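# Move the box with the earliest letter into the tote

## Task

Find the box in the office whose top face shows the letter earliest in the alphabet, and place that box alone inside the tote near the door, resting wholly within the tote's rim with no part overhanging it; the robot must finish upright, neither fallen nor leaning, or the task counts as failed.

## Robot and tools

Robot: a Hello Robot Stretch 3 with a single arm. It has a two-wheel base (0.33 m long, 0.34 m wide, round back) that pivots about the point between its drive wheels, 0.05 m behind the front edge. A lift rides up and down a mast, and a telescoping arm sticks out to the robot's RIGHT side. The base cannot slide sideways, so reaching further forward means driving. A folded, retracted wrist sweeps a 0.28 m radius circle when the base turns; an unfolded level gripper reaches past that circle.

Frames: the base frame sits on the floor midway between the drive wheels, x forward, y left, z up, in metres. hand_pose is reported in this frame, at the point where closed fingertips meet; with all wrist joints at zero its x axis points up, y back toward the mast, z toward the rear. The odometry frame is where the base frame was when the scene began; base_odometry counts wheel rotation only, so slipping looks like travel. Heading is in radians, left positive, between -3.142 and 3.142. If turned_by_wheels and turned_by_imu disagree by more than 0.15 rad, believe turned_by_imu. base_tilt gives forward and right lean in degrees (a few degrees of fixed bias plus noise).

move: one action per call. "base" is an object with exactly one key: translate_m (metres, forward positive, -3 to 3) or rotate_rad (radians, left positive, -6.4 to 6.4). Both are offsets from where the base last reported itself, not poses. "joints" is one object keyed by joint name, each value an absolute target: lift_m 0 to 1.1; arm_m 0 to 0.52; wrist_yaw_rad -1.345 to 4.42 (0 along the arm, positive toward the front); wrist_pitch_rad -1.57 to 0.451 (negative tips fingers down); wrist_roll_rad -2.911 to 2.918; gripper_m -0.089 to 0.179 (bigger is wider; fingertip gap is 0.007 to 0.025 m under this value); head_pan_rad -3.953 to 1.73 (positive left, -1.57 faces the arm); head_tilt_rad -1.53 to 0.419 (negative down). Optional: "pace" ("default" or "max"), "speeds" (per-motion top speed keyed like joints plus translate_m and rotate_rad, no higher than max), "contact_limits" (effort percent, 1 to 100, at which a motion halts; allowed for arm_m, translate_m, rotate_rad, and lift_m as {"down": n, "up": n}, with down below about 12 risking false stops). Put a limit only next to the command it guards. {"servos": "reboot"} alone revives servos that shut off. "cameras" picks images (head_camera, nav_camera, wrist_camera, all; [] for none). "blocking" false returns quickly while motion continues. A move with no action just reports state. Unknown keys make a call invalid; out-of-range values get it refused, and a refusal or an unplanned stop cancels the rest of that reply's move, wait and finished_scene calls.

wait: seconds from 0 to 10, plus cameras; returns early once motion ends. stop: brakes all running motions; braked joints may keep pressing. zoom_image: camera name and region [x0, y0, x1, y1] in pixels from the top-left, at most 504 by 504, of that camera's newest image. finished_scene: pass the current scene's number; it cannot be undone, and the goal must hold without the robot afterwards.

Results: the "move" line reads done or the worst status. base_status and joint_status give moving, done, off_target (rested short, may still push), contact_stop (that joint goes slack until commanded again), time_out or torque_fault (target dropped). on_its_own describes uncommanded behaviour; its "held at" is a target, not a reading. motor_effort is percent of maximum, positive toward higher values, peak in brackets; positive wheel effort pushes forward. lidar_m lists 12 distances in 30-degree sectors, first straight ahead and going counter-clockwise, taken 0.17 m above the floor; "-" means nothing seen or something closer than 0.15 m. wrist_depth_mm and head_depth_mm are 7x7 grids of median depth in mm. head_camera images come rotated (turn a quarter clockwise to view upright); nav_camera the opposite way.

Gripping: command gripper_m below the object's width to hold it, and at least 0.05 above it to let go. Readings don't confirm a grasp; check images or effort.

Cautions: before folding the wrist (wrist_yaw_rad toward 3.0) or unfolding it, put lift_m between 0.32 and 0.95, wrist_pitch_rad at -0.4 and roll near 0; once folded the lift may drop to 0.25. With yaw under -0.4 keep pitch at -0.5 or below. The base runs slowly unless lift is under 0.30, arm under 0.03 and yaw over 2.54. Pushing an immovable object with the gripper higher than about 0.45 m, or driving while holding or snagging something fixed, can topple the robot; if tilt appears, back the gripper off. Wrist and head have no contact stop and can overheat into torque_fault. Avoid drops, releasing moving items, slams and hard shoves. The simulation keeps running while you think.

Each tool is called after "Request:" as name([rows], argument=value, ...), one row to a line, values as JSON.

## Session

Request:
move()

Scene clock: 0.00 s.
base_odometry: x=+0.000 y=+0.000 heading=+0.000
turned_by_wheels: +0.000
turned_by_imu: +0.000
base_tilt: forward=+1.0 right=-0.1
lidar_m: 0.80 1.67 1.61 1.34 1.00 0.97 1.01 1.40 1.53 1.06 0.79 0.77
head_depth_mm: 723 721 721 719 718 715 717 / 769 768 768 764 764 763 762 / 821 821 819 818 816 815 815 / 884 878 876 874 879 872 871 / 948 944 944 942 942 938 935 / 2044 2152 2141 2178 2210 2205 2170 / 1930 1918 1938 1945 1954 1974 1973
base_status: not commanded
joint_positions: lift_m=+0.444 arm_m=+0.002 wrist_yaw_rad=+3.097 wrist_pitch_rad=-0.467 wrist_roll_rad=+0.000 gripper_m=+0.037 head_pan_rad=+0.000 head_tilt_rad=-0.002
joint_status: not commanded
measured_speeds: all 0
motor_effort: left_wheel=-0.3 right_wheel=+1.7 lift_m=+27.5 arm_m=-9.1 wrist_yaw_rad=+0.9 wrist_pitch_rad=+2.5 wrist_roll_rad=+0.7 gripper_m=-0.2 head_pan_rad=+0.6 head_tilt_rad=+6.0
hand_pose: x=-0.0114 y=+0.0710 z=+0.4454 quat_wxyz=(+0.179, +0.691, +0.148, +0.684) (m; base frame)
wrist_depth_mm: - - 146 - - - - / - - 158 - - - - / - - 172 - - - - / - 920 190 - - - - / 809 785 204 798 813 819 789 / 676 667 128 638 654 695 687 / 581 593 283 580 571 592 588
pictures: head_camera (sideways), nav_camera (sideways), wrist_camera
Images, in order (width x height): head_camera 896x504, nav_camera 672x504, wrist_camera 644x364.

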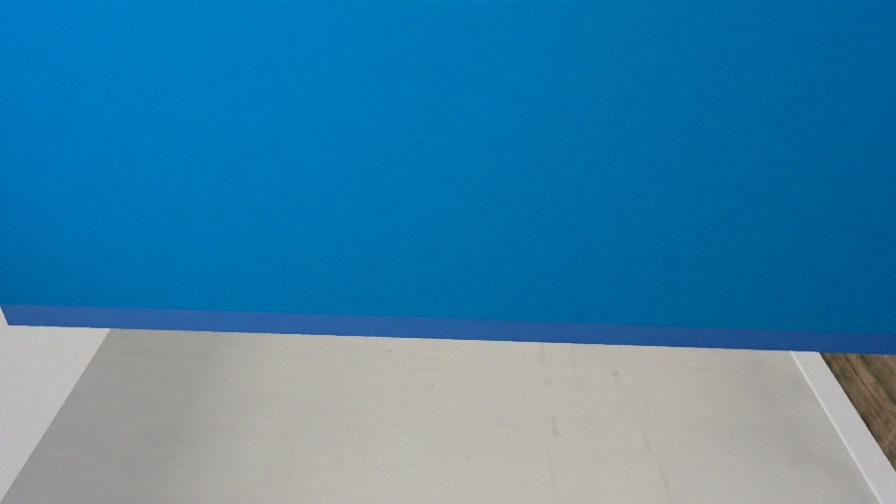

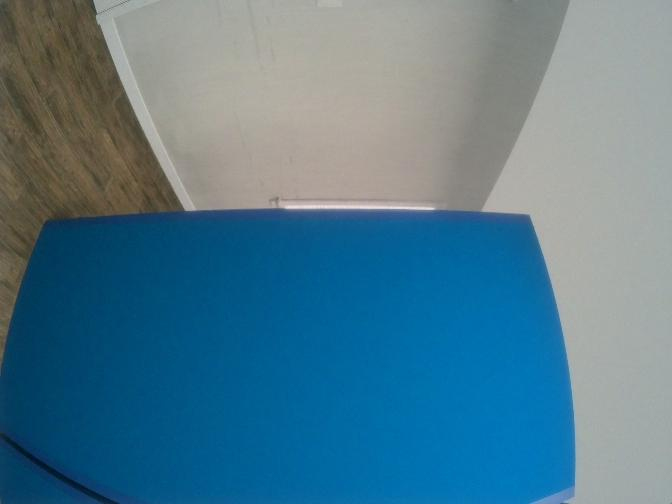

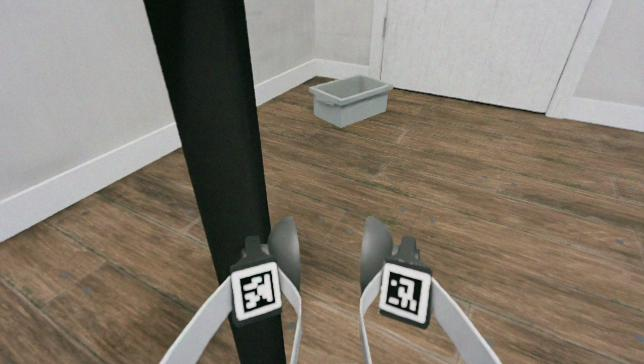

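Request:
move(joints={"head_pan_rad": 1.5, "head_tilt_rad": -0.5}, cameras=["nav_camera", "head_camera"])

Request:
move(joints={"head_pan_rad": 0.75, "head_tilt_rad": -0.5}, cameras=["nav_camera"])

Request:
move(joints={"head_pan_rad": -0.75, "head_tilt_rad": -0.5}, cameras=["nav_camera"])

Request:
move(joints={"head_pan_rad": -1.57, "head_tilt_rad": -0.5}, cameras=["nav_camera"])

Request:
move(joints={"head_pan_rad": -2.4, "head_tilt_rad": -0.5}, cameras=["nav_camera"])

Request:
move(joints={"head_pan_rad": -3.3, "head_tilt_rad": -0.5}, cameras=["nav_camera"])

Scene clock: 8.10 s.
move: done
base_odometry: x=+0.000 y=+0.000 heading=+0.000
turned_by_wheels: +0.000
turned_by_imu: +0.001
base_tilt: forward=+0.8 right=+0.0
lidar_m: 0.80 1.67 1.60 1.34 1.00 0.96 1.01 1.40 1.53 1.06 0.79 0.76
head_depth_mm: 1385 1484 1597 1717 1842 1612 1340 / 1461 1564 1684 1825 1939 1601 1349 / 1570 1686 1817 1992 2019 1594 1333 / 1540 1682 1833 2037 2001 1601 1337 / 1350 1453 1572 1727 1845 1593 1347 / 1206 1278 1379 1482 1595 1603 1333 / 1091 1148 1221 1306 1410 1486 1365
base_status: not commanded
joint_positions: lift_m=+0.444 arm_m=+0.002 wrist_yaw_rad=+3.097 wrist_pitch_rad=-0.467 wrist_roll_rad=+0.000 gripper_m=+0.037 head_pan_rad=+1.531 head_tilt_rad=-0.500
joint_status: all done
measured_speeds: all 0
motor_effort: left_wheel=-0.3(0.6) right_wheel=+1.9(2.6) lift_m=+30.6(30.6) arm_m=-20.5(20.5) wrist_yaw_rad=+0.6(1.2) wrist_pitch_rad=+2.3(2.7) wrist_roll_rad=+0.8(0.9) gripper_m=-0.2(1.2) head_pan_rad=-0.5(5.2) head_tilt_rad=-3.0(6.2)
hand_pose: x=-0.0114 y=+0.0710 z=+0.4454 quat_wxyz=(+0.179, +0.691, +0.148, +0.684) (m; base frame)
wrist_depth_mm: - - 147 - - - - / - - 158 - - - - / - - 172 - - - - / - 920 190 - - - - / 797 801 205 787 801 804 784 / 676 682 128 638 654 679 674 / 576 603 282 587 571 593 582
pictures: head_camera (sideways), nav_camera (sideways)
Images, in order (width x height): head_camera 896x504, nav_camera 672x504.

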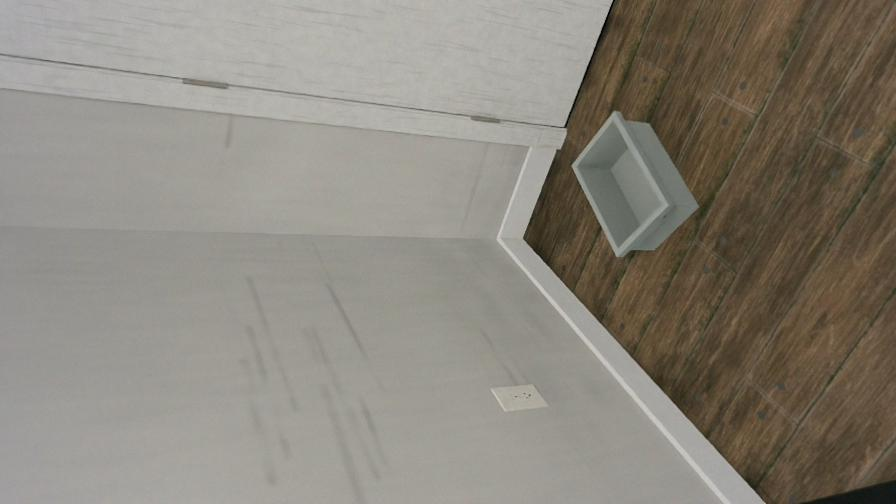

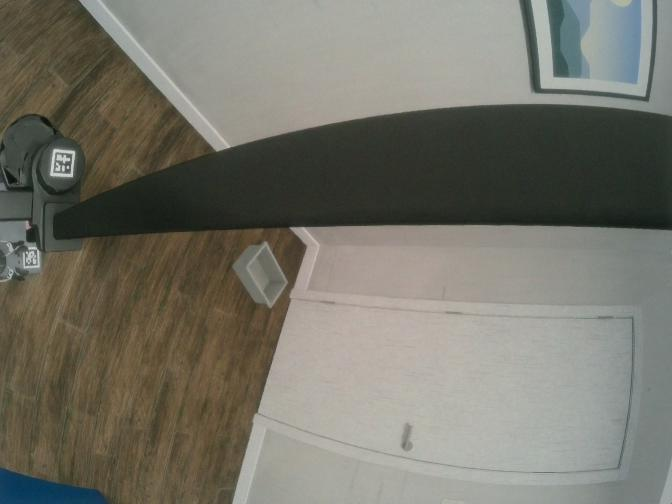

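Scene clock: 9.10 s.
move: done
base_odometry: x=+0.000 y=+0.000 heading=+0.000
turned_by_wheels: +0.000
turned_by_imu: +0.000
base_tilt: forward=+0.8 right=+0.1
lidar_m: 0.80 1.67 1.61 1.34 0.99 0.96 1.01 1.40 1.53 1.06 0.79 0.76
head_depth_mm: 1497 1638 1787 2020 2000 1598 1350 / 1470 1599 1747 1941 2020 1605 1330 / 1441 1557 1721 1907 1996 1593 1341 / 1425 1532 1686 1851 1971 1599 1331 / 1362 1489 1602 1781 1923 1594 1344 / 1334 1449 1581 1742 1869 1584 1339 / 1317 1423 1555 1701 1861 1584 1348
base_status: not commanded
joint_positions: lift_m=+0.444 arm_m=+0.002 wrist_yaw_rad=+3.097 wrist_pitch_rad=-0.467 wrist_roll_rad=+0.000 gripper_m=+0.037 head_pan_rad=+0.750 head_tilt_rad=-0.500
joint_status: all done
measured_speeds: all 0
motor_effort: left_wheel=-0.4(0.6) right_wheel=+1.9(2.7) lift_m=+30.5(30.8) arm_m=-20.3(20.7) wrist_yaw_rad=+1.0(1.4) wrist_pitch_rad=+2.5(2.8) wrist_roll_rad=+0.8(1.0) gripper_m=+0.0(1.0) head_pan_rad=-2.7(5.8) head_tilt_rad=-2.6(4.4)
hand_pose: x=-0.0114 y=+0.0710 z=+0.4454 quat_wxyz=(+0.179, +0.691, +0.148, +0.684) (m; base frame)
wrist_depth_mm: - - 146 - - - - / - - 158 - - - - / - - 172 - - - - / - 951 189 - - - - / 786 804 205 795 802 804 808 / 678 676 127 639 655 667 689 / 581 597 281 591 582 585 589
pictures: nav_camera (sideways)
Images, in order (width x height): nav_camera 672x504.

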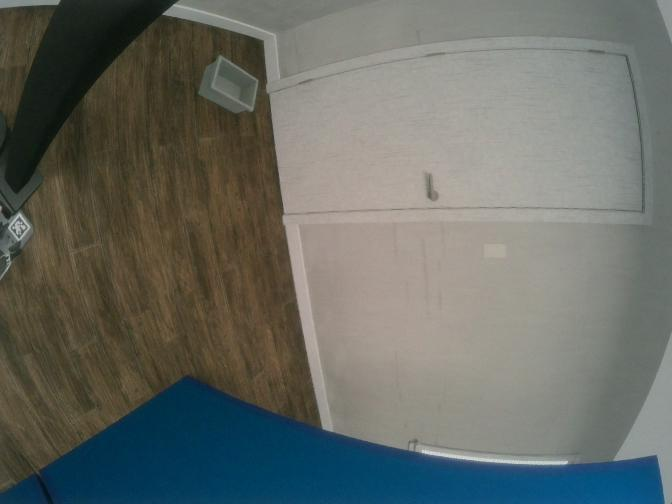

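Scene clock: 10.33 s.
move: done
base_odometry: x=+0.000 y=+0.000 heading=+0.000
turned_by_wheels: +0.000
turned_by_imu: +0.000
base_tilt: forward=+0.9 right=-0.1
lidar_m: 0.80 1.68 1.60 1.34 1.00 0.96 1.01 1.40 1.53 1.06 0.79 0.77
head_depth_mm: 666 729 799 885 1002 1141 1278 / 663 723 788 869 978 1109 1266 / 648 703 773 860 963 1104 1260 / 633 692 752 834 929 1048 1213 / 628 679 741 813 912 1027 1183 / 615 668 727 800 891 1003 1148 / 609 655 716 785 871 978 1117
base_status: not commanded
joint_positions: lift_m=+0.444 arm_m=+0.002 wrist_yaw_rad=+3.097 wrist_pitch_rad=-0.467 wrist_roll_rad=+0.000 gripper_m=+0.037 head_pan_rad=-0.784 head_tilt_rad=-0.500
joint_status: all done
measured_speeds: all 0
motor_effort: left_wheel=-0.3(0.6) right_wheel=+1.6(2.8) lift_m=+30.3(30.9) arm_m=-20.4(20.8) wrist_yaw_rad=+0.7(1.2) wrist_pitch_rad=+2.4(2.7) wrist_roll_rad=+0.7(1.1) gripper_m=+0.2(1.0) head_pan_rad=+0.5(5.2) head_tilt_rad=-2.8(5.2)
hand_pose: x=-0.0114 y=+0.0710 z=+0.4454 quat_wxyz=(+0.179, +0.691, +0.148, +0.684) (m; base frame)
wrist_depth_mm: - - 147 - - - - / - - 158 - - - - / - - 173 - - - - / - 921 189 - - - - / 822 794 205 791 820 785 790 / 684 684 127 643 654 683 669 / 580 602 282 585 572 589 575
pictures: nav_camera (sideways)
Images, in order (width x height): nav_camera 672x504.

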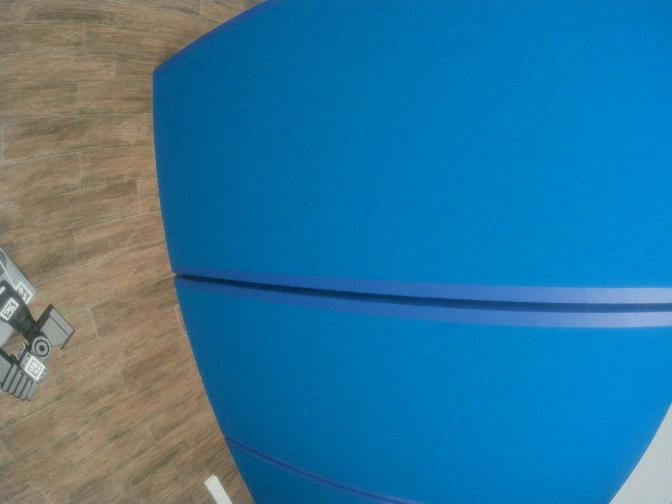

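Scene clock: 11.33 s.
move: done
base_odometry: x=+0.000 y=+0.000 heading=+0.000
turned_by_wheels: +0.000
turned_by_imu: +0.000
base_tilt: forward=+1.1 right=-0.1
lidar_m: 0.80 1.67 1.60 1.34 1.00 0.97 1.01 1.40 1.53 1.06 0.79 0.76
head_depth_mm: 1836 1941 1772 2308 1943 1618 1347 / 1632 1790 1972 2245 1952 1609 1343 / 1381 1509 1662 1922 1959 1600 1338 / 1177 1278 1408 1570 1770 1601 1344 / 1039 1111 1207 1313 1455 1541 1329 / 927 993 1059 1148 1249 1366 1332 / 838 885 941 1008 1099 1178 1260
base_status: not commanded
joint_positions: lift_m=+0.444 arm_m=+0.002 wrist_yaw_rad=+3.097 wrist_pitch_rad=-0.467 wrist_roll_rad=+0.000 gripper_m=+0.037 head_pan_rad=-1.603 head_tilt_rad=-0.500
joint_status: all done
measured_speeds: all 0
motor_effort: left_wheel=-0.5(0.6) right_wheel=+2.3(2.7) lift_m=+30.7(30.7) arm_m=-20.3(20.7) wrist_yaw_rad=+1.0(1.2) wrist_pitch_rad=+2.4(2.7) wrist_roll_rad=+0.8(1.1) gripper_m=+0.1(1.2) head_pan_rad=+1.5(5.5) head_tilt_rad=-1.7(5.3)
hand_pose: x=-0.0114 y=+0.0710 z=+0.4454 quat_wxyz=(+0.179, +0.691, +0.148, +0.684) (m; base frame)
wrist_depth_mm: - - 146 - - - - / - - 158 - - - - / - - 173 - - - - / - 953 189 - - - - / 807 807 204 808 780 815 796 / 674 675 127 632 654 678 685 / 585 610 281 590 566 581 582
pictures: nav_camera (sideways)
Images, in order (width x height): nav_camera 672x504.

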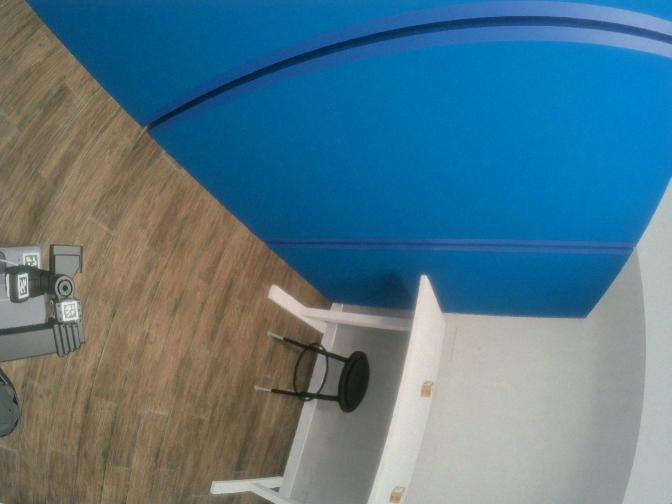

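Scene clock: 12.33 s.
move: done
base_odometry: x=+0.000 y=+0.000 heading=+0.000
turned_by_wheels: +0.000
turned_by_imu: +0.000
base_tilt: forward=+1.2 right=-0.3
lidar_m: 0.80 1.67 1.60 1.34 0.99 0.96 1.01 1.40 1.54 1.06 0.79 0.77
head_depth_mm: 1645 1702 1730 1827 1867 1604 1349 / 1919 2031 2084 2225 1999 1617 1346 / 1942 2046 1955 2368 2002 1606 1331 / 1893 1999 2230 2425 2000 1596 1343 / 1868 1968 2231 2341 1994 1601 1338 / 1809 1906 2140 2345 1920 1600 1338 / 1774 1876 2096 2291 1992 1599 1339
base_status: not commanded
joint_positions: lift_m=+0.444 arm_m=+0.002 wrist_yaw_rad=+3.097 wrist_pitch_rad=-0.467 wrist_roll_rad=+0.000 gripper_m=+0.037 head_pan_rad=-2.433 head_tilt_rad=-0.500
joint_status: all done
measured_speeds: all 0
motor_effort: left_wheel=-0.3(0.6) right_wheel=+2.2(2.7) lift_m=+30.4(30.8) arm_m=-20.3(20.6) wrist_yaw_rad=+0.8(1.1) wrist_pitch_rad=+2.5(2.8) wrist_roll_rad=+0.7(1.1) gripper_m=+0.2(1.2) head_pan_rad=+0.6(5.1) head_tilt_rad=-1.9(4.1)
hand_pose: x=-0.0114 y=+0.0710 z=+0.4454 quat_wxyz=(+0.179, +0.691, +0.148, +0.684) (m; base frame)
wrist_depth_mm: - - 146 - - - - / - - 158 - - - - / - - 172 - - - - / - 963 190 - - - - / 783 812 206 809 788 785 808 / 672 667 127 628 653 680 683 / 590 593 282 588 574 583 587
pictures: nav_camera (sideways)
Images, in order (width x height): nav_camera 672x504.

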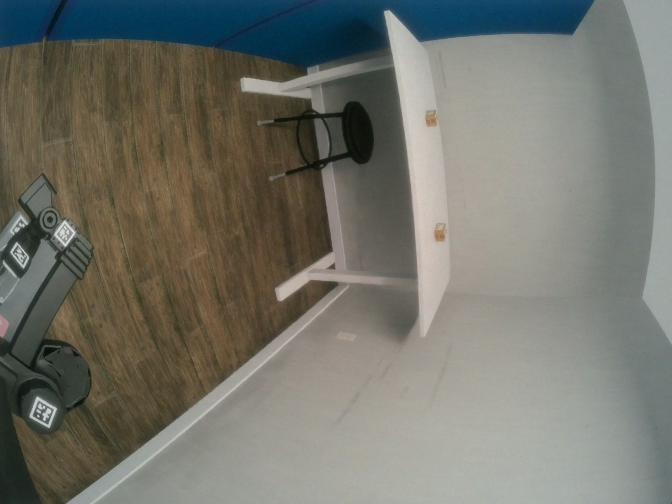

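Scene clock: 13.37 s.
move: done
base_odometry: x=+0.000 y=+0.000 heading=+0.000
turned_by_wheels: +0.000
turned_by_imu: +0.000
base_tilt: forward=+0.8 right=-0.1
lidar_m: 0.80 1.68 1.60 1.34 0.99 0.97 1.01 1.40 1.53 1.06 0.79 0.76
head_depth_mm: 795 851 922 1004 1100 1222 1310 / 827 888 961 1054 1160 1287 1351 / 857 922 1002 1107 1218 1369 1352 / 888 964 1051 1162 1294 1455 1337 / 929 1014 1106 1225 1377 1504 1338 / 970 1064 1176 1300 1472 1591 1340 / 1015 1110 1237 1371 1573 1585 1337
base_status: not commanded
joint_positions: lift_m=+0.444 arm_m=+0.002 wrist_yaw_rad=+3.097 wrist_pitch_rad=-0.467 wrist_roll_rad=+0.000 gripper_m=+0.037 head_pan_rad=-3.334 head_tilt_rad=-0.500
joint_status: all done
measured_speeds: all 0
motor_effort: left_wheel=-0.3(0.7) right_wheel=+2.2(2.5) lift_m=+30.3(30.8) arm_m=-20.0(20.5) wrist_yaw_rad=+0.9(1.5) wrist_pitch_rad=+2.4(2.7) wrist_roll_rad=+0.7(1.0) gripper_m=+0.3(1.4) head_pan_rad=+0.3(5.6) head_tilt_rad=-2.3(4.3)
hand_pose: x=-0.0114 y=+0.0710 z=+0.4454 quat_wxyz=(+0.179, +0.691, +0.148, +0.684) (m; base frame)
wrist_depth_mm: - - 146 - - - - / - - 158 - - - - / - - 172 - - - - / - 920 190 - - - - / 801 784 205 811 803 800 806 / 674 672 127 639 654 670 664 / 591 605 282 584 581 583 587
pictures: nav_camera (sideways)
Images, in order (width x height): nav_camera 672x504.

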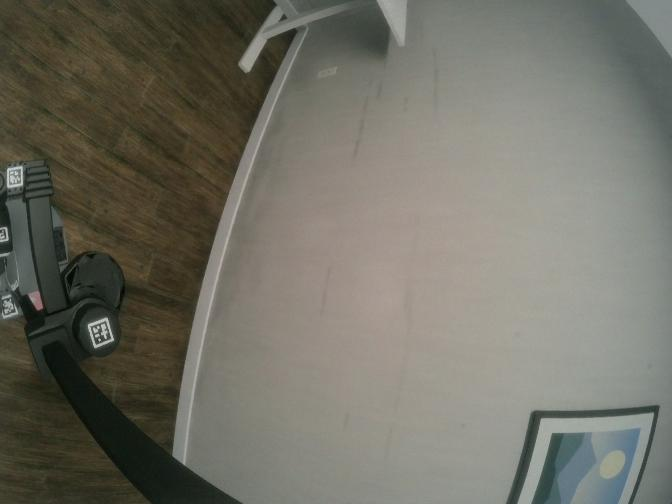

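Request:
move(joints={"head_pan_rad": -2.2, "head_tilt_rad": -0.3}, cameras=["head_camera", "nav_camera"])

Scene clock: 22.83 s.
move: done
base_odometry: x=+0.000 y=+0.000 heading=+0.000
turned_by_wheels: +0.000
turned_by_imu: +0.001
base_tilt: forward=+1.0 right=-0.3
lidar_m: 0.80 1.67 1.60 1.34 1.00 0.97 1.01 1.40 1.53 1.06 0.79 0.77
head_depth_mm: 1866 1968 2039 1786 2326 1957 1574 / 1858 1966 2049 1706 2341 1995 1592 / 1859 1959 2052 1774 2332 1998 1559 / 1873 1978 2062 1737 2350 1984 1568 / 1864 1955 2066 1713 2332 1912 1568 / 1871 1961 2055 2200 2297 1881 1560 / 1865 1952 2066 1770 2226 1917 1566
base_status: not commanded
joint_positions: lift_m=+0.444 arm_m=+0.002 wrist_yaw_rad=+3.097 wrist_pitch_rad=-0.467 wrist_roll_rad=+0.000 gripper_m=+0.037 head_pan_rad=-2.175 head_tilt_rad=-0.303
joint_status: all done
measured_speeds: all 0
motor_effort: left_wheel=-0.4(0.6) right_wheel=+2.5(2.7) lift_m=+30.1(30.7) arm_m=-19.5(20.2) wrist_yaw_rad=+1.1(1.5) wrist_pitch_rad=+2.4(2.8) wrist_roll_rad=+0.8(1.1) gripper_m=-0.1(1.0) head_pan_rad=-0.2(4.0) head_tilt_rad=+3.3(6.2)
hand_pose: x=-0.0114 y=+0.0710 z=+0.4454 quat_wxyz=(+0.179, +0.691, +0.148, +0.684) (m; base frame)
wrist_depth_mm: - - 146 - - - - / - - 158 - - - - / - - 172 - - - - / - 948 189 - - - - / 808 827 205 797 793 808 810 / 691 670 127 641 667 675 677 / 579 601 280 585 569 581 589
pictures: head_camera (sideways), nav_camera (sideways)
Images, in order (width x height): head_camera 896x504, nav_camera 672x504.

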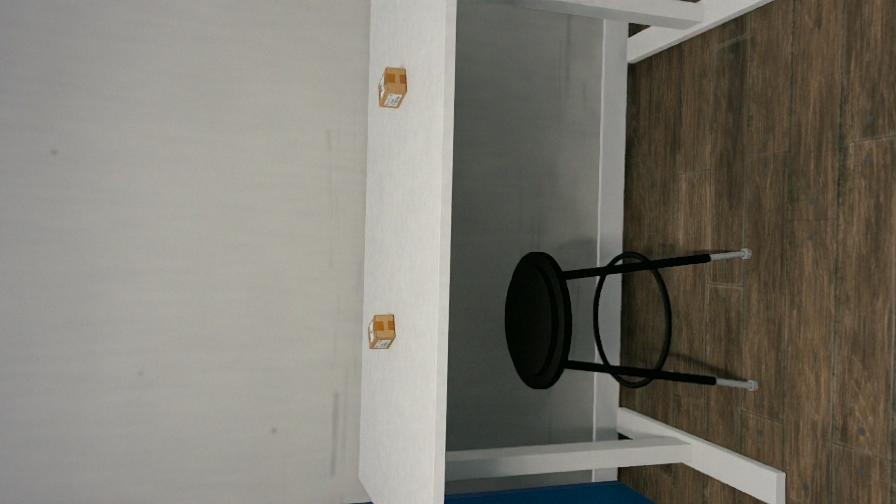

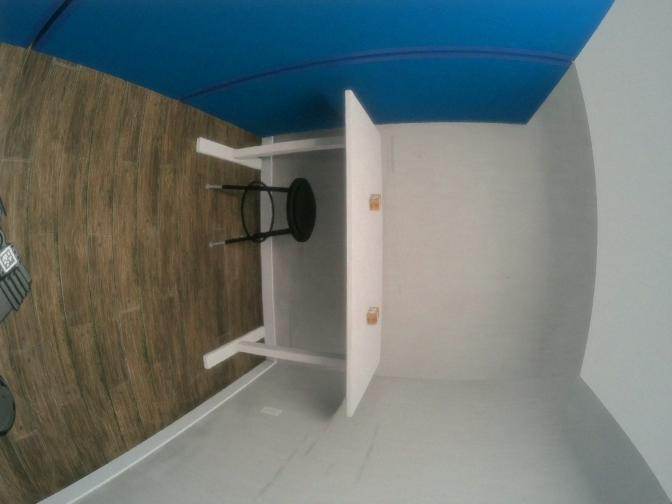

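Request:
zoom_image(camera="head_camera", region=[350, 290, 430, 370])

Request:
zoom_image(camera="head_camera", region=[360, 50, 440, 130])

Scaled by 6.300 from the camera's 896x504 image, which has a finer 1280x720 frame.

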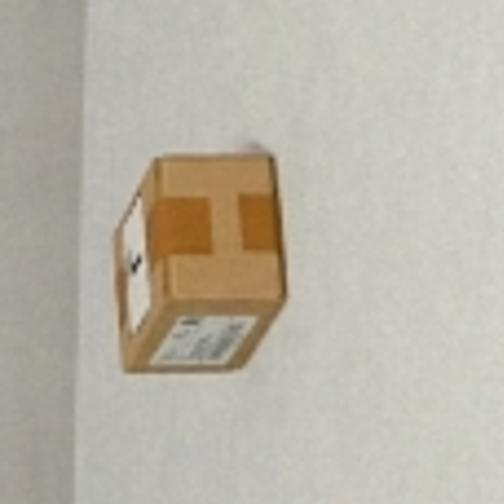

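Scaled by 6.300 from the camera's 896x504 image, which has a finer 1280x720 frame.

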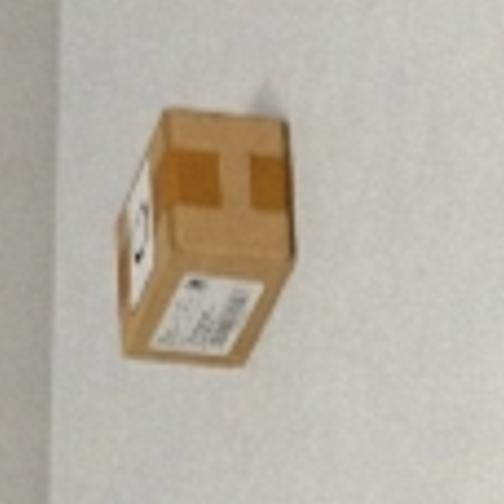

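Request:
move(joints={"lift_m": 0.27, "head_pan_rad": -1.0, "head_tilt_rad": -0.45}, pace="max", cameras=[])

Request:
move(base={"rotate_rad": 1.047}, pace="max", cameras=["nav_camera"])

Request:
move(base={"translate_m": 0.9}, pace="max", cameras=["nav_camera", "head_camera"])

Scene clock: 74.10 s.
move: done
base_odometry: x=+0.000 y=+0.000 heading=+0.000
turned_by_wheels: +0.000
turned_by_imu: +0.001
base_tilt: forward=+1.1 right=-0.1
lidar_m: 0.80 1.68 1.60 1.34 1.00 0.96 1.01 1.40 1.53 1.06 0.79 0.77
head_depth_mm: 759 823 902 1001 1123 1278 1379 / 727 787 863 952 1065 1191 1329 / 701 759 824 905 1006 1131 1282 / 678 733 793 870 956 1068 1207 / 656 707 762 835 916 1004 1125 / 631 675 731 793 866 958 1062 / 610 653 702 764 829 915 1010
base_status: not commanded
joint_positions: lift_m=+0.270 arm_m=+0.002 wrist_yaw_rad=+3.097 wrist_pitch_rad=-0.469 wrist_roll_rad=+0.000 gripper_m=+0.037 head_pan_rad=-0.987 head_tilt_rad=-0.448
joint_status: all done
measured_speeds: translate_m=+0.000 rotate_rad=+0.000 lift_m=+0.000 arm_m=+0.000 wrist_yaw_rad=+0.000 wrist_pitch_rad=+0.000 wrist_roll_rad=+0.000 head_pan_rad=-0.024 head_tilt_rad=+0.000
motor_effort: left_wheel=-0.4(0.7) right_wheel=+2.3(3.0) lift_m=+21.4(25.4) arm_m=-19.4(19.9) wrist_yaw_rad=+1.2(1.2) wrist_pitch_rad=+2.7(3.1) wrist_roll_rad=+0.9(1.1) gripper_m=+0.1(1.5) head_pan_rad=-3.1(5.4) head_tilt_rad=-2.6(5.1)
hand_pose: x=-0.0114 y=+0.0708 z=+0.2715 quat_wxyz=(+0.180, +0.691, +0.149, +0.684) (m; base frame)
wrist_depth_mm: - - 146 - - - - / - 156 158 - - - - / - 826 173 883 878 898 885 / 683 690 191 684 687 679 683 / 562 555 206 562 566 563 559 / 477 289 128 270 460 474 468 / 247 256 241 248 261 413 409
pictures: none
No camera images: "cameras" was empty.

Scene clock: 75.87 s.
move: done
base_odometry: x=+0.000 y=+0.000 heading=+1.047
turned_by_wheels: +1.047
turned_by_imu: +1.042
base_tilt: forward=+0.8 right=-0.3
lidar_m: 1.60 1.35 1.00 0.96 1.00 1.39 1.54 1.08 0.79 0.77 0.80 1.68
head_depth_mm: 663 706 748 800 860 934 1013 / 703 750 800 858 929 1015 1112 / 748 800 859 937 1011 1117 1236 / 802 860 928 1010 1111 1232 1330 / 2033 2167 2318 2488 2042 1663 1384 / 1863 1972 2122 2268 2114 1671 1381 / 1701 1808 1893 2052 2037 1665 1375
base_status: done
joint_positions: lift_m=+0.270 arm_m=+0.002 wrist_yaw_rad=+3.097 wrist_pitch_rad=-0.469 wrist_roll_rad=+0.000 gripper_m=+0.037 head_pan_rad=-0.998 head_tilt_rad=-0.450
joint_status: not commanded
measured_speeds: all 0
motor_effort: left_wheel=-8.4(16.7) right_wheel=+10.3(16.1) lift_m=+23.6(23.6) arm_m=-19.8(20.8) wrist_yaw_rad=+0.5(1.5) wrist_pitch_rad=+2.7(3.0) wrist_roll_rad=+0.8(1.0) gripper_m=-0.6(1.1) head_pan_rad=-3.7(4.6) head_tilt_rad=-2.5(3.6)
hand_pose: x=-0.0114 y=+0.0708 z=+0.2715 quat_wxyz=(+0.180, +0.691, +0.149, +0.684) (m; base frame)
wrist_depth_mm: - - 143 - - - - / - 158 158 - - - - / 892 874 172 869 885 863 903 / 683 691 190 684 680 678 680 / 555 558 206 556 560 567 560 / 473 286 128 273 459 476 473 / 248 255 242 250 262 407 408
pictures: nav_camera (sideways)
Images, in order (width x height): nav_camera 672x504.

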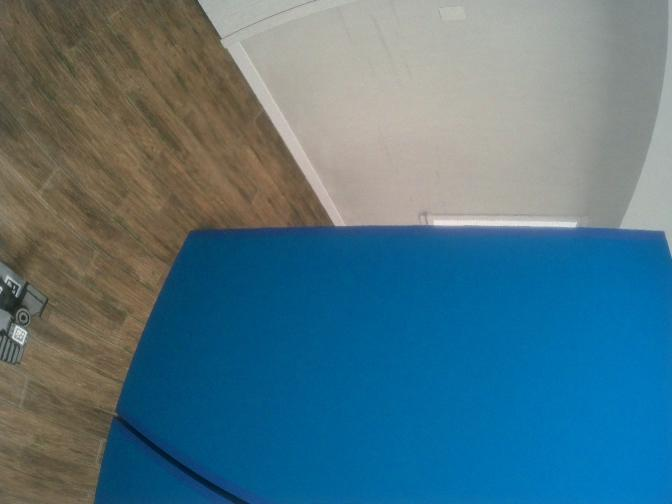

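Scene clock: 80.20 s.
move: done
base_odometry: x=+0.451 y=+0.779 heading=+1.047
turned_by_wheels: +0.000
turned_by_imu: +0.000
base_tilt: forward=+0.9 right=-0.2
lidar_m: 0.71 0.74 0.99 0.96 0.99 1.37 2.42 1.09 0.81 0.94 1.03 0.73
head_depth_mm: 1591 1778 2081 2490 2146 1686 1389 / 1344 1484 1685 1899 2073 1684 1405 / 1162 1264 1398 1557 1776 1679 1399 / 1020 1098 1188 1315 1459 1571 1387 / 910 977 1042 1134 1246 1365 1378 / 825 873 935 999 1087 1183 1283 / 749 794 839 898 960 1035 1122
base_status: done
joint_positions: lift_m=+0.270 arm_m=+0.002 wrist_yaw_rad=+3.097 wrist_pitch_rad=-0.469 wrist_roll_rad=+0.000 gripper_m=+0.037 head_pan_rad=-1.000 head_tilt_rad=-0.450
joint_status: not commanded
measured_speeds: all 0
motor_effort: left_wheel=+6.0(12.2) right_wheel=+0.9(20.8) lift_m=+28.5(28.5) arm_m=-16.7(20.2) wrist_yaw_rad=+0.9(1.5) wrist_pitch_rad=+3.0(3.1) wrist_roll_rad=+0.6(1.0) gripper_m=-0.1(1.4) head_pan_rad=-3.6(4.3) head_tilt_rad=-1.9(3.3)
hand_pose: x=-0.0114 y=+0.0708 z=+0.2715 quat_wxyz=(+0.180, +0.691, +0.149, +0.684) (m; base frame)
wrist_depth_mm: - - 143 - - - - / - 158 156 - - - - / 891 898 174 886 837 - 792 / 687 681 189 693 651 - 659 / 557 569 205 560 568 564 558 / 472 288 127 271 459 475 470 / 248 254 243 248 262 409 412
pictures: head_camera (sideways), nav_camera (sideways)
Images, in order (width x height): head_camera 896x504, nav_camera 672x504.

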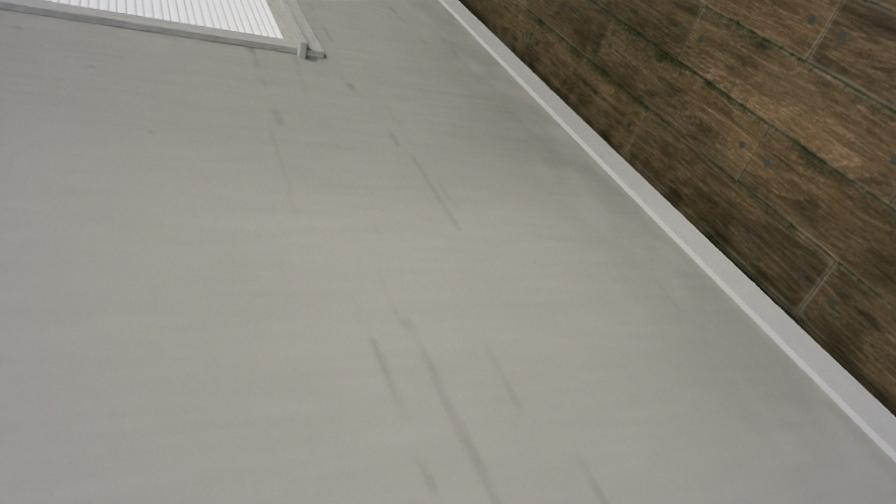

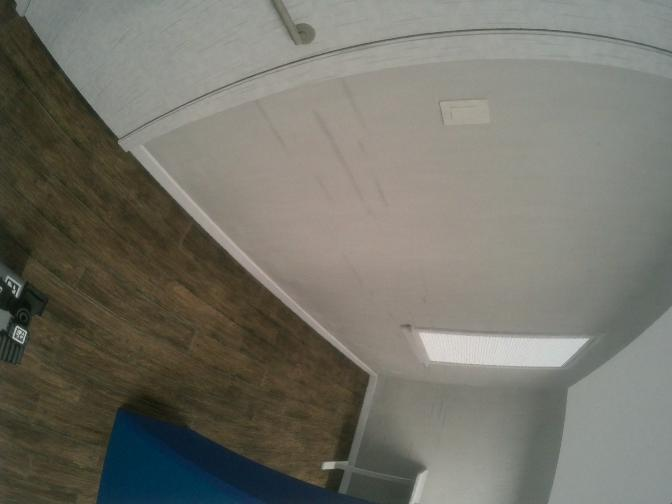

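Request:
move(joints={"head_pan_rad": -1.7, "head_tilt_rad": -0.35}, pace="max", cameras=["nav_camera", "head_camera"])

Scene clock: 83.37 s.
move: done
base_odometry: x=+0.451 y=+0.779 heading=+1.047
turned_by_wheels: +0.000
turned_by_imu: +0.000
base_tilt: forward=+0.9 right=+0.0
lidar_m: 0.71 0.74 0.99 0.95 0.99 1.37 2.42 1.09 0.81 0.94 1.03 0.73
head_depth_mm: 661 704 752 807 863 944 1028 / 802 801 802 820 872 946 1024 / 3352 3475 3684 1278 1279 1284 1296 / 3365 3546 3728 3456 2490 1868 1502 / 3292 3543 3732 3712 2442 1868 1494 / 3321 3505 3729 3566 2431 1839 1484 / 3164 3100 3087 3065 2447 1838 1484
base_status: not commanded
joint_positions: lift_m=+0.270 arm_m=+0.002 wrist_yaw_rad=+3.097 wrist_pitch_rad=-0.469 wrist_roll_rad=+0.000 gripper_m=+0.037 head_pan_rad=-1.718 head_tilt_rad=-0.354
joint_status: all done
measured_speeds: all 0
motor_effort: left_wheel=+6.2(6.4) right_wheel=+0.6(1.4) lift_m=+30.5(30.8) arm_m=-13.8(14.6) wrist_yaw_rad=+1.0(1.2) wrist_pitch_rad=+2.6(3.0) wrist_roll_rad=+0.9(1.0) gripper_m=+0.6(1.5) head_pan_rad=-2.0(4.6) head_tilt_rad=+3.7(5.6)
hand_pose: x=-0.0114 y=+0.0708 z=+0.2715 quat_wxyz=(+0.180, +0.691, +0.149, +0.684) (m; base frame)
wrist_depth_mm: - - 142 - - - - / - 158 156 - - - - / 892 842 173 892 849 - 811 / 692 694 190 688 651 - 655 / 559 568 205 556 556 563 568 / 476 289 128 274 455 474 473 / 250 255 243 251 261 412 411
pictures: head_camera (sideways), nav_camera (sideways)
Images, in order (width x height): head_camera 896x504, nav_camera 672x504.

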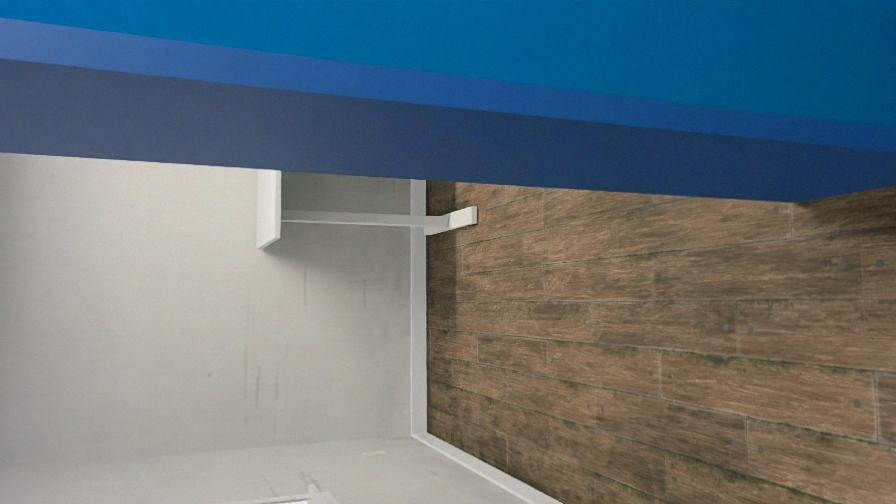

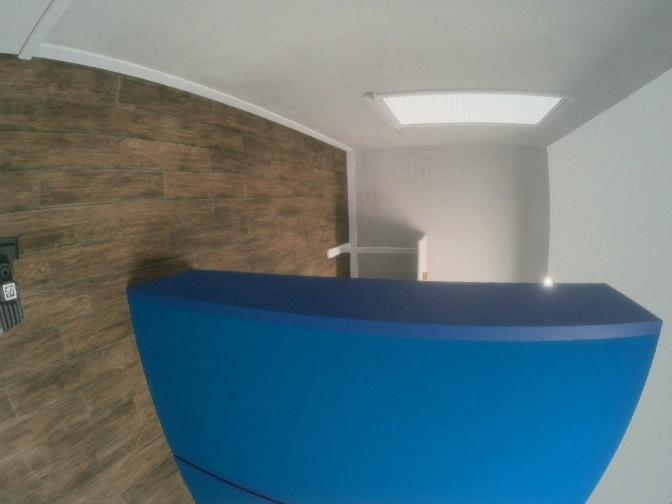

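Request:
move(base={"translate_m": 0.2}, pace="max", cameras=[])

Request:
move(base={"rotate_rad": -1.571}, joints={"head_pan_rad": -0.8, "head_tilt_rad": -0.35}, pace="max", cameras=["nav_camera"])

Request:
move(base={"translate_m": 1.5}, pace="max", cameras=["nav_camera", "head_camera"])

Scene clock: 105.20 s.
move: done
base_odometry: x=+0.551 y=+0.952 heading=+1.046
turned_by_wheels: +0.000
turned_by_imu: +0.001
base_tilt: forward=+0.8 right=-0.1
lidar_m: 0.51 0.53 0.73 0.95 0.99 1.36 2.62 1.09 0.89 2.01 0.74 0.53
head_depth_mm: 3375 3510 1164 1151 1153 1161 1162 / 3353 3611 3852 3760 2545 1800 1466 / 3357 3595 3755 3523 2569 1869 1506 / 3277 3558 3808 3619 2470 1847 1502 / 3337 3555 3766 3686 2483 1855 1498 / 3219 3506 3545 3197 2481 1847 1498 / 2114 2085 2081 2116 2119 1828 1491
base_status: done
joint_positions: lift_m=+0.270 arm_m=+0.002 wrist_yaw_rad=+3.097 wrist_pitch_rad=-0.469 wrist_roll_rad=+0.000 gripper_m=+0.037 head_pan_rad=-1.700 head_tilt_rad=-0.350
joint_status: not commanded
measured_speeds: all 0
motor_effort: left_wheel=-4.7(15.0) right_wheel=+7.4(12.1) lift_m=+27.4(30.3) arm_m=-9.6(11.0) wrist_yaw_rad=+0.8(1.4) wrist_pitch_rad=+2.8(3.1) wrist_roll_rad=+0.8(1.1) gripper_m=-0.4(1.1) head_pan_rad=+3.0(4.1) head_tilt_rad=+3.7(4.4)
hand_pose: x=-0.0114 y=+0.0708 z=+0.2715 quat_wxyz=(+0.180, +0.691, +0.149, +0.684) (m; base frame)
wrist_depth_mm: - - 143 - - - 550 / - - 156 - - - 623 / 898 877 174 821 - 847 636 / 686 683 190 657 - 689 624 / 556 567 205 561 545 559 558 / 474 290 128 271 467 477 479 / 247 256 243 249 260 411 410
pictures: none
No camera images: "cameras" was empty.

Scene clock: 107.30 s.
move: done
base_odometry: x=+0.551 y=+0.952 heading=-0.524
turned_by_wheels: -1.571
turned_by_imu: -1.564
base_tilt: forward=+0.9 right=-0.2
lidar_m: 1.88 0.74 0.53 0.51 0.54 0.75 0.95 1.00 1.39 2.63 1.07 0.89
head_depth_mm: 1103 1194 1315 1448 1614 1778 1516 / 1009 1079 1180 1287 1409 1556 1505 / 922 983 1063 1144 1252 1369 1444 / 848 905 969 1041 1125 1225 1330 / 790 836 894 947 1023 1090 1192 / 745 786 838 902 979 1061 1180 / 808 884 965 1065 1196 1360 1430
base_status: done
joint_positions: lift_m=+0.270 arm_m=+0.002 wrist_yaw_rad=+3.097 wrist_pitch_rad=-0.469 wrist_roll_rad=+0.000 gripper_m=+0.037 head_pan_rad=-0.789 head_tilt_rad=-0.349
joint_status: all done
measured_speeds: all 0
motor_effort: left_wheel=+10.5(17.9) right_wheel=-8.2(15.4) lift_m=+24.5(27.7) arm_m=-20.4(20.4) wrist_yaw_rad=+1.1(1.2) wrist_pitch_rad=+3.0(3.1) wrist_roll_rad=+1.1(1.1) gripper_m=-0.4(1.3) head_pan_rad=-3.8(5.2) head_tilt_rad=+1.8(6.8)
hand_pose: x=-0.0114 y=+0.0708 z=+0.2715 quat_wxyz=(+0.180, +0.691, +0.149, +0.684) (m; base frame)
wrist_depth_mm: - - 143 - - 493 - / - - 156 - - - - / 595 - 171 - 597 - - / 624 659 189 663 658 661 650 / 558 558 205 564 558 562 555 / 475 288 127 271 462 474 480 / 248 255 241 248 262 410 409
pictures: nav_camera (sideways)
Images, in order (width x height): nav_camera 672x504.

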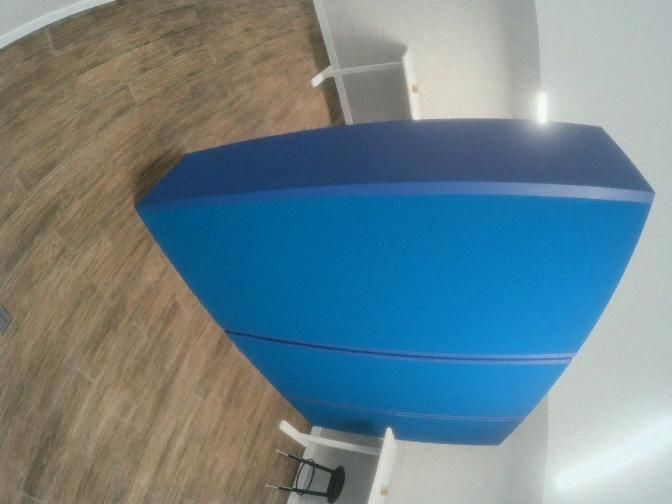

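Scene clock: 113.70 s.
move: done
base_odometry: x=+1.849 y=+0.202 heading=-0.524
turned_by_wheels: +0.000
turned_by_imu: -0.001
base_tilt: forward=+1.0 right=-0.2
lidar_m: 1.76 0.69 0.51 0.50 0.52 0.72 2.06 0.65 0.53 1.37 2.64 1.97
head_depth_mm: 3266 3473 3608 3619 2532 1875 1517 / 3194 3413 3661 3719 2490 1864 1517 / 2918 3032 3181 3300 2481 1890 1502 / 2654 2836 2981 3169 2487 1865 1511 / 2459 2579 2669 2974 2450 1865 1496 / 2316 2418 2440 2700 2472 1852 1509 / 2142 2259 2196 2544 2350 1846 1498
base_status: done
joint_positions: lift_m=+0.270 arm_m=+0.002 wrist_yaw_rad=+3.097 wrist_pitch_rad=-0.469 wrist_roll_rad=+0.000 gripper_m=+0.037 head_pan_rad=-0.800 head_tilt_rad=-0.349
joint_status: not commanded
measured_speeds: all 0
motor_effort: left_wheel=+5.9(20.8) right_wheel=+2.7(7.7) lift_m=+21.9(24.8) arm_m=-20.1(20.8) wrist_yaw_rad=+1.0(1.4) wrist_pitch_rad=+2.9(3.2) wrist_roll_rad=+0.8(1.2) gripper_m=+0.3(1.3) head_pan_rad=-2.8(4.4) head_tilt_rad=+0.7(4.0)
hand_pose: x=-0.0114 y=+0.0708 z=+0.2715 quat_wxyz=(+0.180, +0.691, +0.149, +0.684) (m; base frame)
wrist_depth_mm: - - 143 - - - - / - - 156 - - - - / - - 170 - - - - / - - 190 - - - - / 557 554 205 560 564 559 567 / 478 288 128 270 465 475 467 / 249 256 243 248 261 408 416
pictures: head_camera (sideways), nav_camera (sideways)
Images, in order (width x height): head_camera 896x504, nav_camera 672x504.

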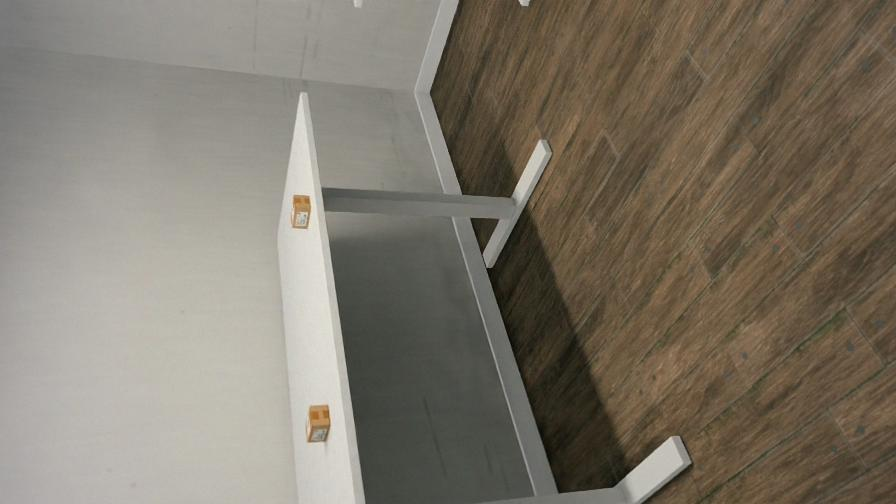

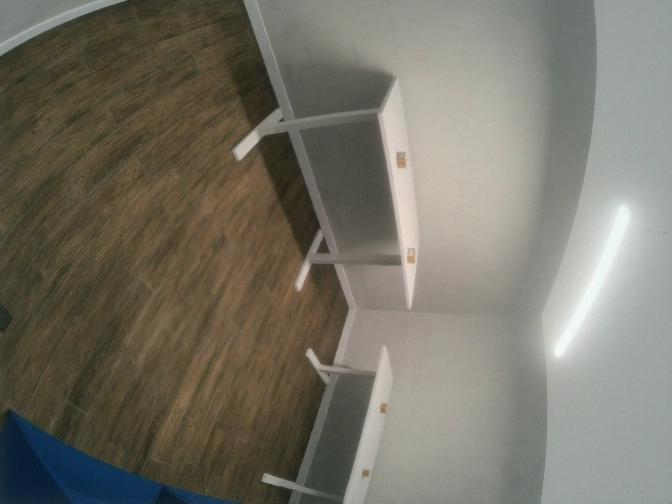

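Request:
zoom_image(camera="head_camera", region=[280, 180, 340, 240])

Request:
zoom_image(camera="head_camera", region=[290, 390, 350, 450])

Request:
move(joints={"head_pan_rad": -1.57, "head_tilt_rad": -0.25}, pace="max", cameras=["head_camera"])

Scaled by 8.400 from the camera's 896x504 image, which has a finer 1280x720 frame.

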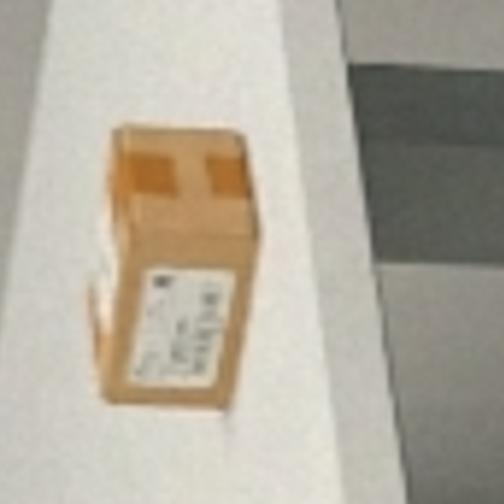

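Scaled by 8.400 from the camera's 896x504 image, which has a finer 1280x720 frame.

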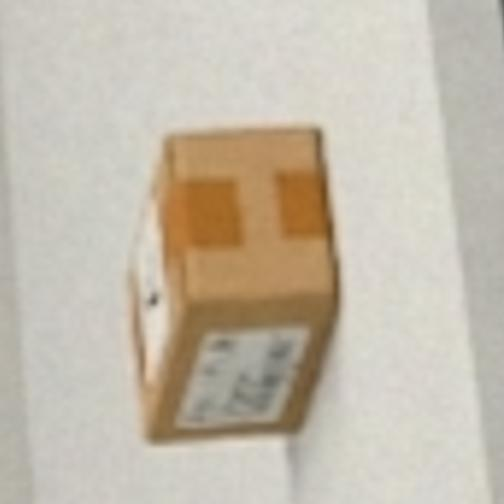

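Scene clock: 117.87 s.
move: done
base_odometry: x=+1.849 y=+0.202 heading=-0.524
turned_by_wheels: +0.000
turned_by_imu: +0.001
base_tilt: forward=+1.0 right=-0.1
lidar_m: 1.76 0.69 0.51 0.50 0.52 0.72 2.06 0.65 0.53 1.37 2.64 1.97
head_depth_mm: 1167 1207 1262 1294 1375 1278 1061 / 2784 2071 2179 2283 1919 1567 1536 / 2912 3004 3146 3288 3006 2137 1659 / 2916 3032 3177 3324 2899 2104 1648 / 2922 3064 3232 3376 2982 2098 1640 / 2948 3125 3233 3405 2946 2098 1636 / 2980 3091 3306 3360 2923 2097 1622
base_status: not commanded
joint_positions: lift_m=+0.270 arm_m=+0.002 wrist_yaw_rad=+3.097 wrist_pitch_rad=-0.469 wrist_roll_rad=+0.000 gripper_m=+0.037 head_pan_rad=-1.590 head_tilt_rad=-0.253
joint_status: all done
measured_speeds: all 0
motor_effort: left_wheel=+5.9(6.0) right_wheel=+2.9(3.0) lift_m=+24.0(24.0) arm_m=-19.9(20.1) wrist_yaw_rad=+0.7(1.2) wrist_pitch_rad=+2.6(3.1) wrist_roll_rad=+0.6(1.0) gripper_m=+1.1(1.1) head_pan_rad=-0.4(4.2) head_tilt_rad=+3.7(5.7)
hand_pose: x=-0.0114 y=+0.0708 z=+0.2715 quat_wxyz=(+0.180, +0.691, +0.149, +0.684) (m; base frame)
wrist_depth_mm: - - 143 - - - - / - - 156 - - - - / - - 171 - - - - / - - 190 - - - - / 564 565 205 556 560 573 555 / 469 290 128 272 460 479 472 / 248 255 243 249 260 412 410
pictures: head_camera (sideways)
Images, in order (width x height): head_camera 896x504.

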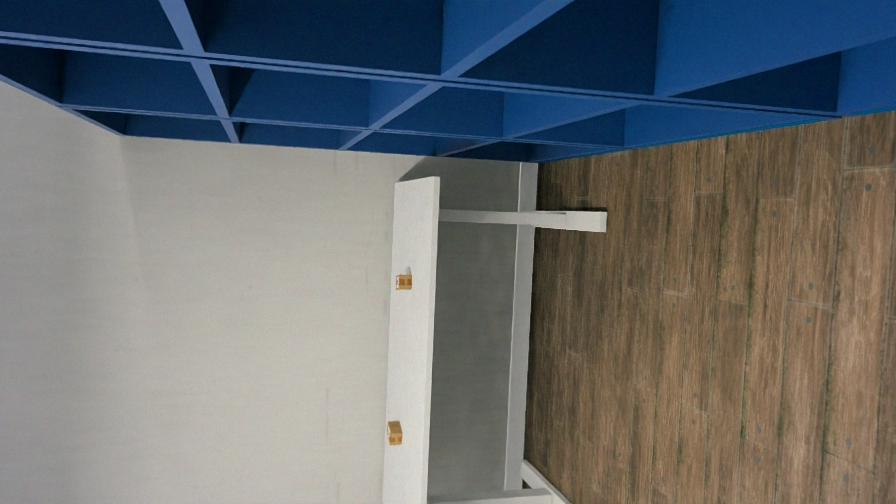

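Request:
zoom_image(camera="head_camera", region=[375, 250, 435, 310])

Request:
zoom_image(camera="head_camera", region=[365, 405, 425, 465])

Scaled by 8.400 from the camera's 896x504 image, which has a finer 1280x720 frame.

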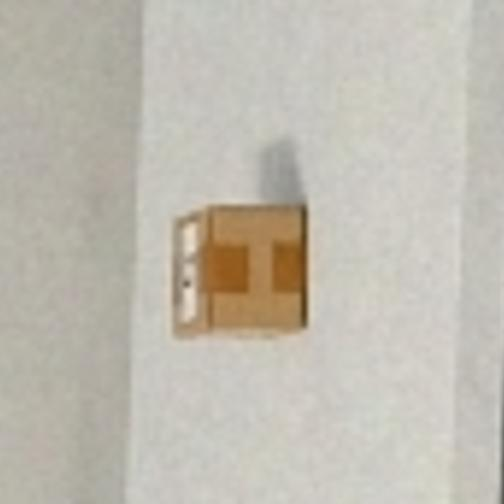

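Scaled by 8.400 from the camera's 896x504 image, which has a finer 1280x720 frame.

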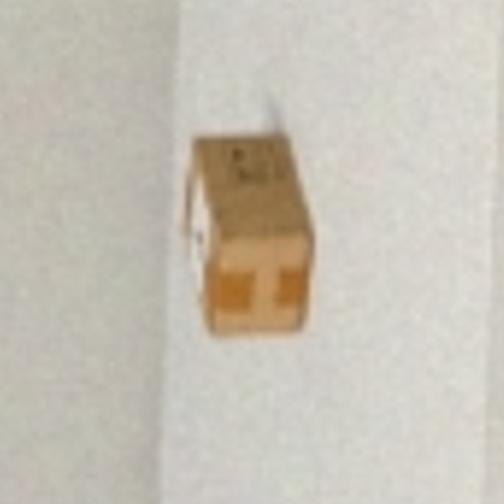

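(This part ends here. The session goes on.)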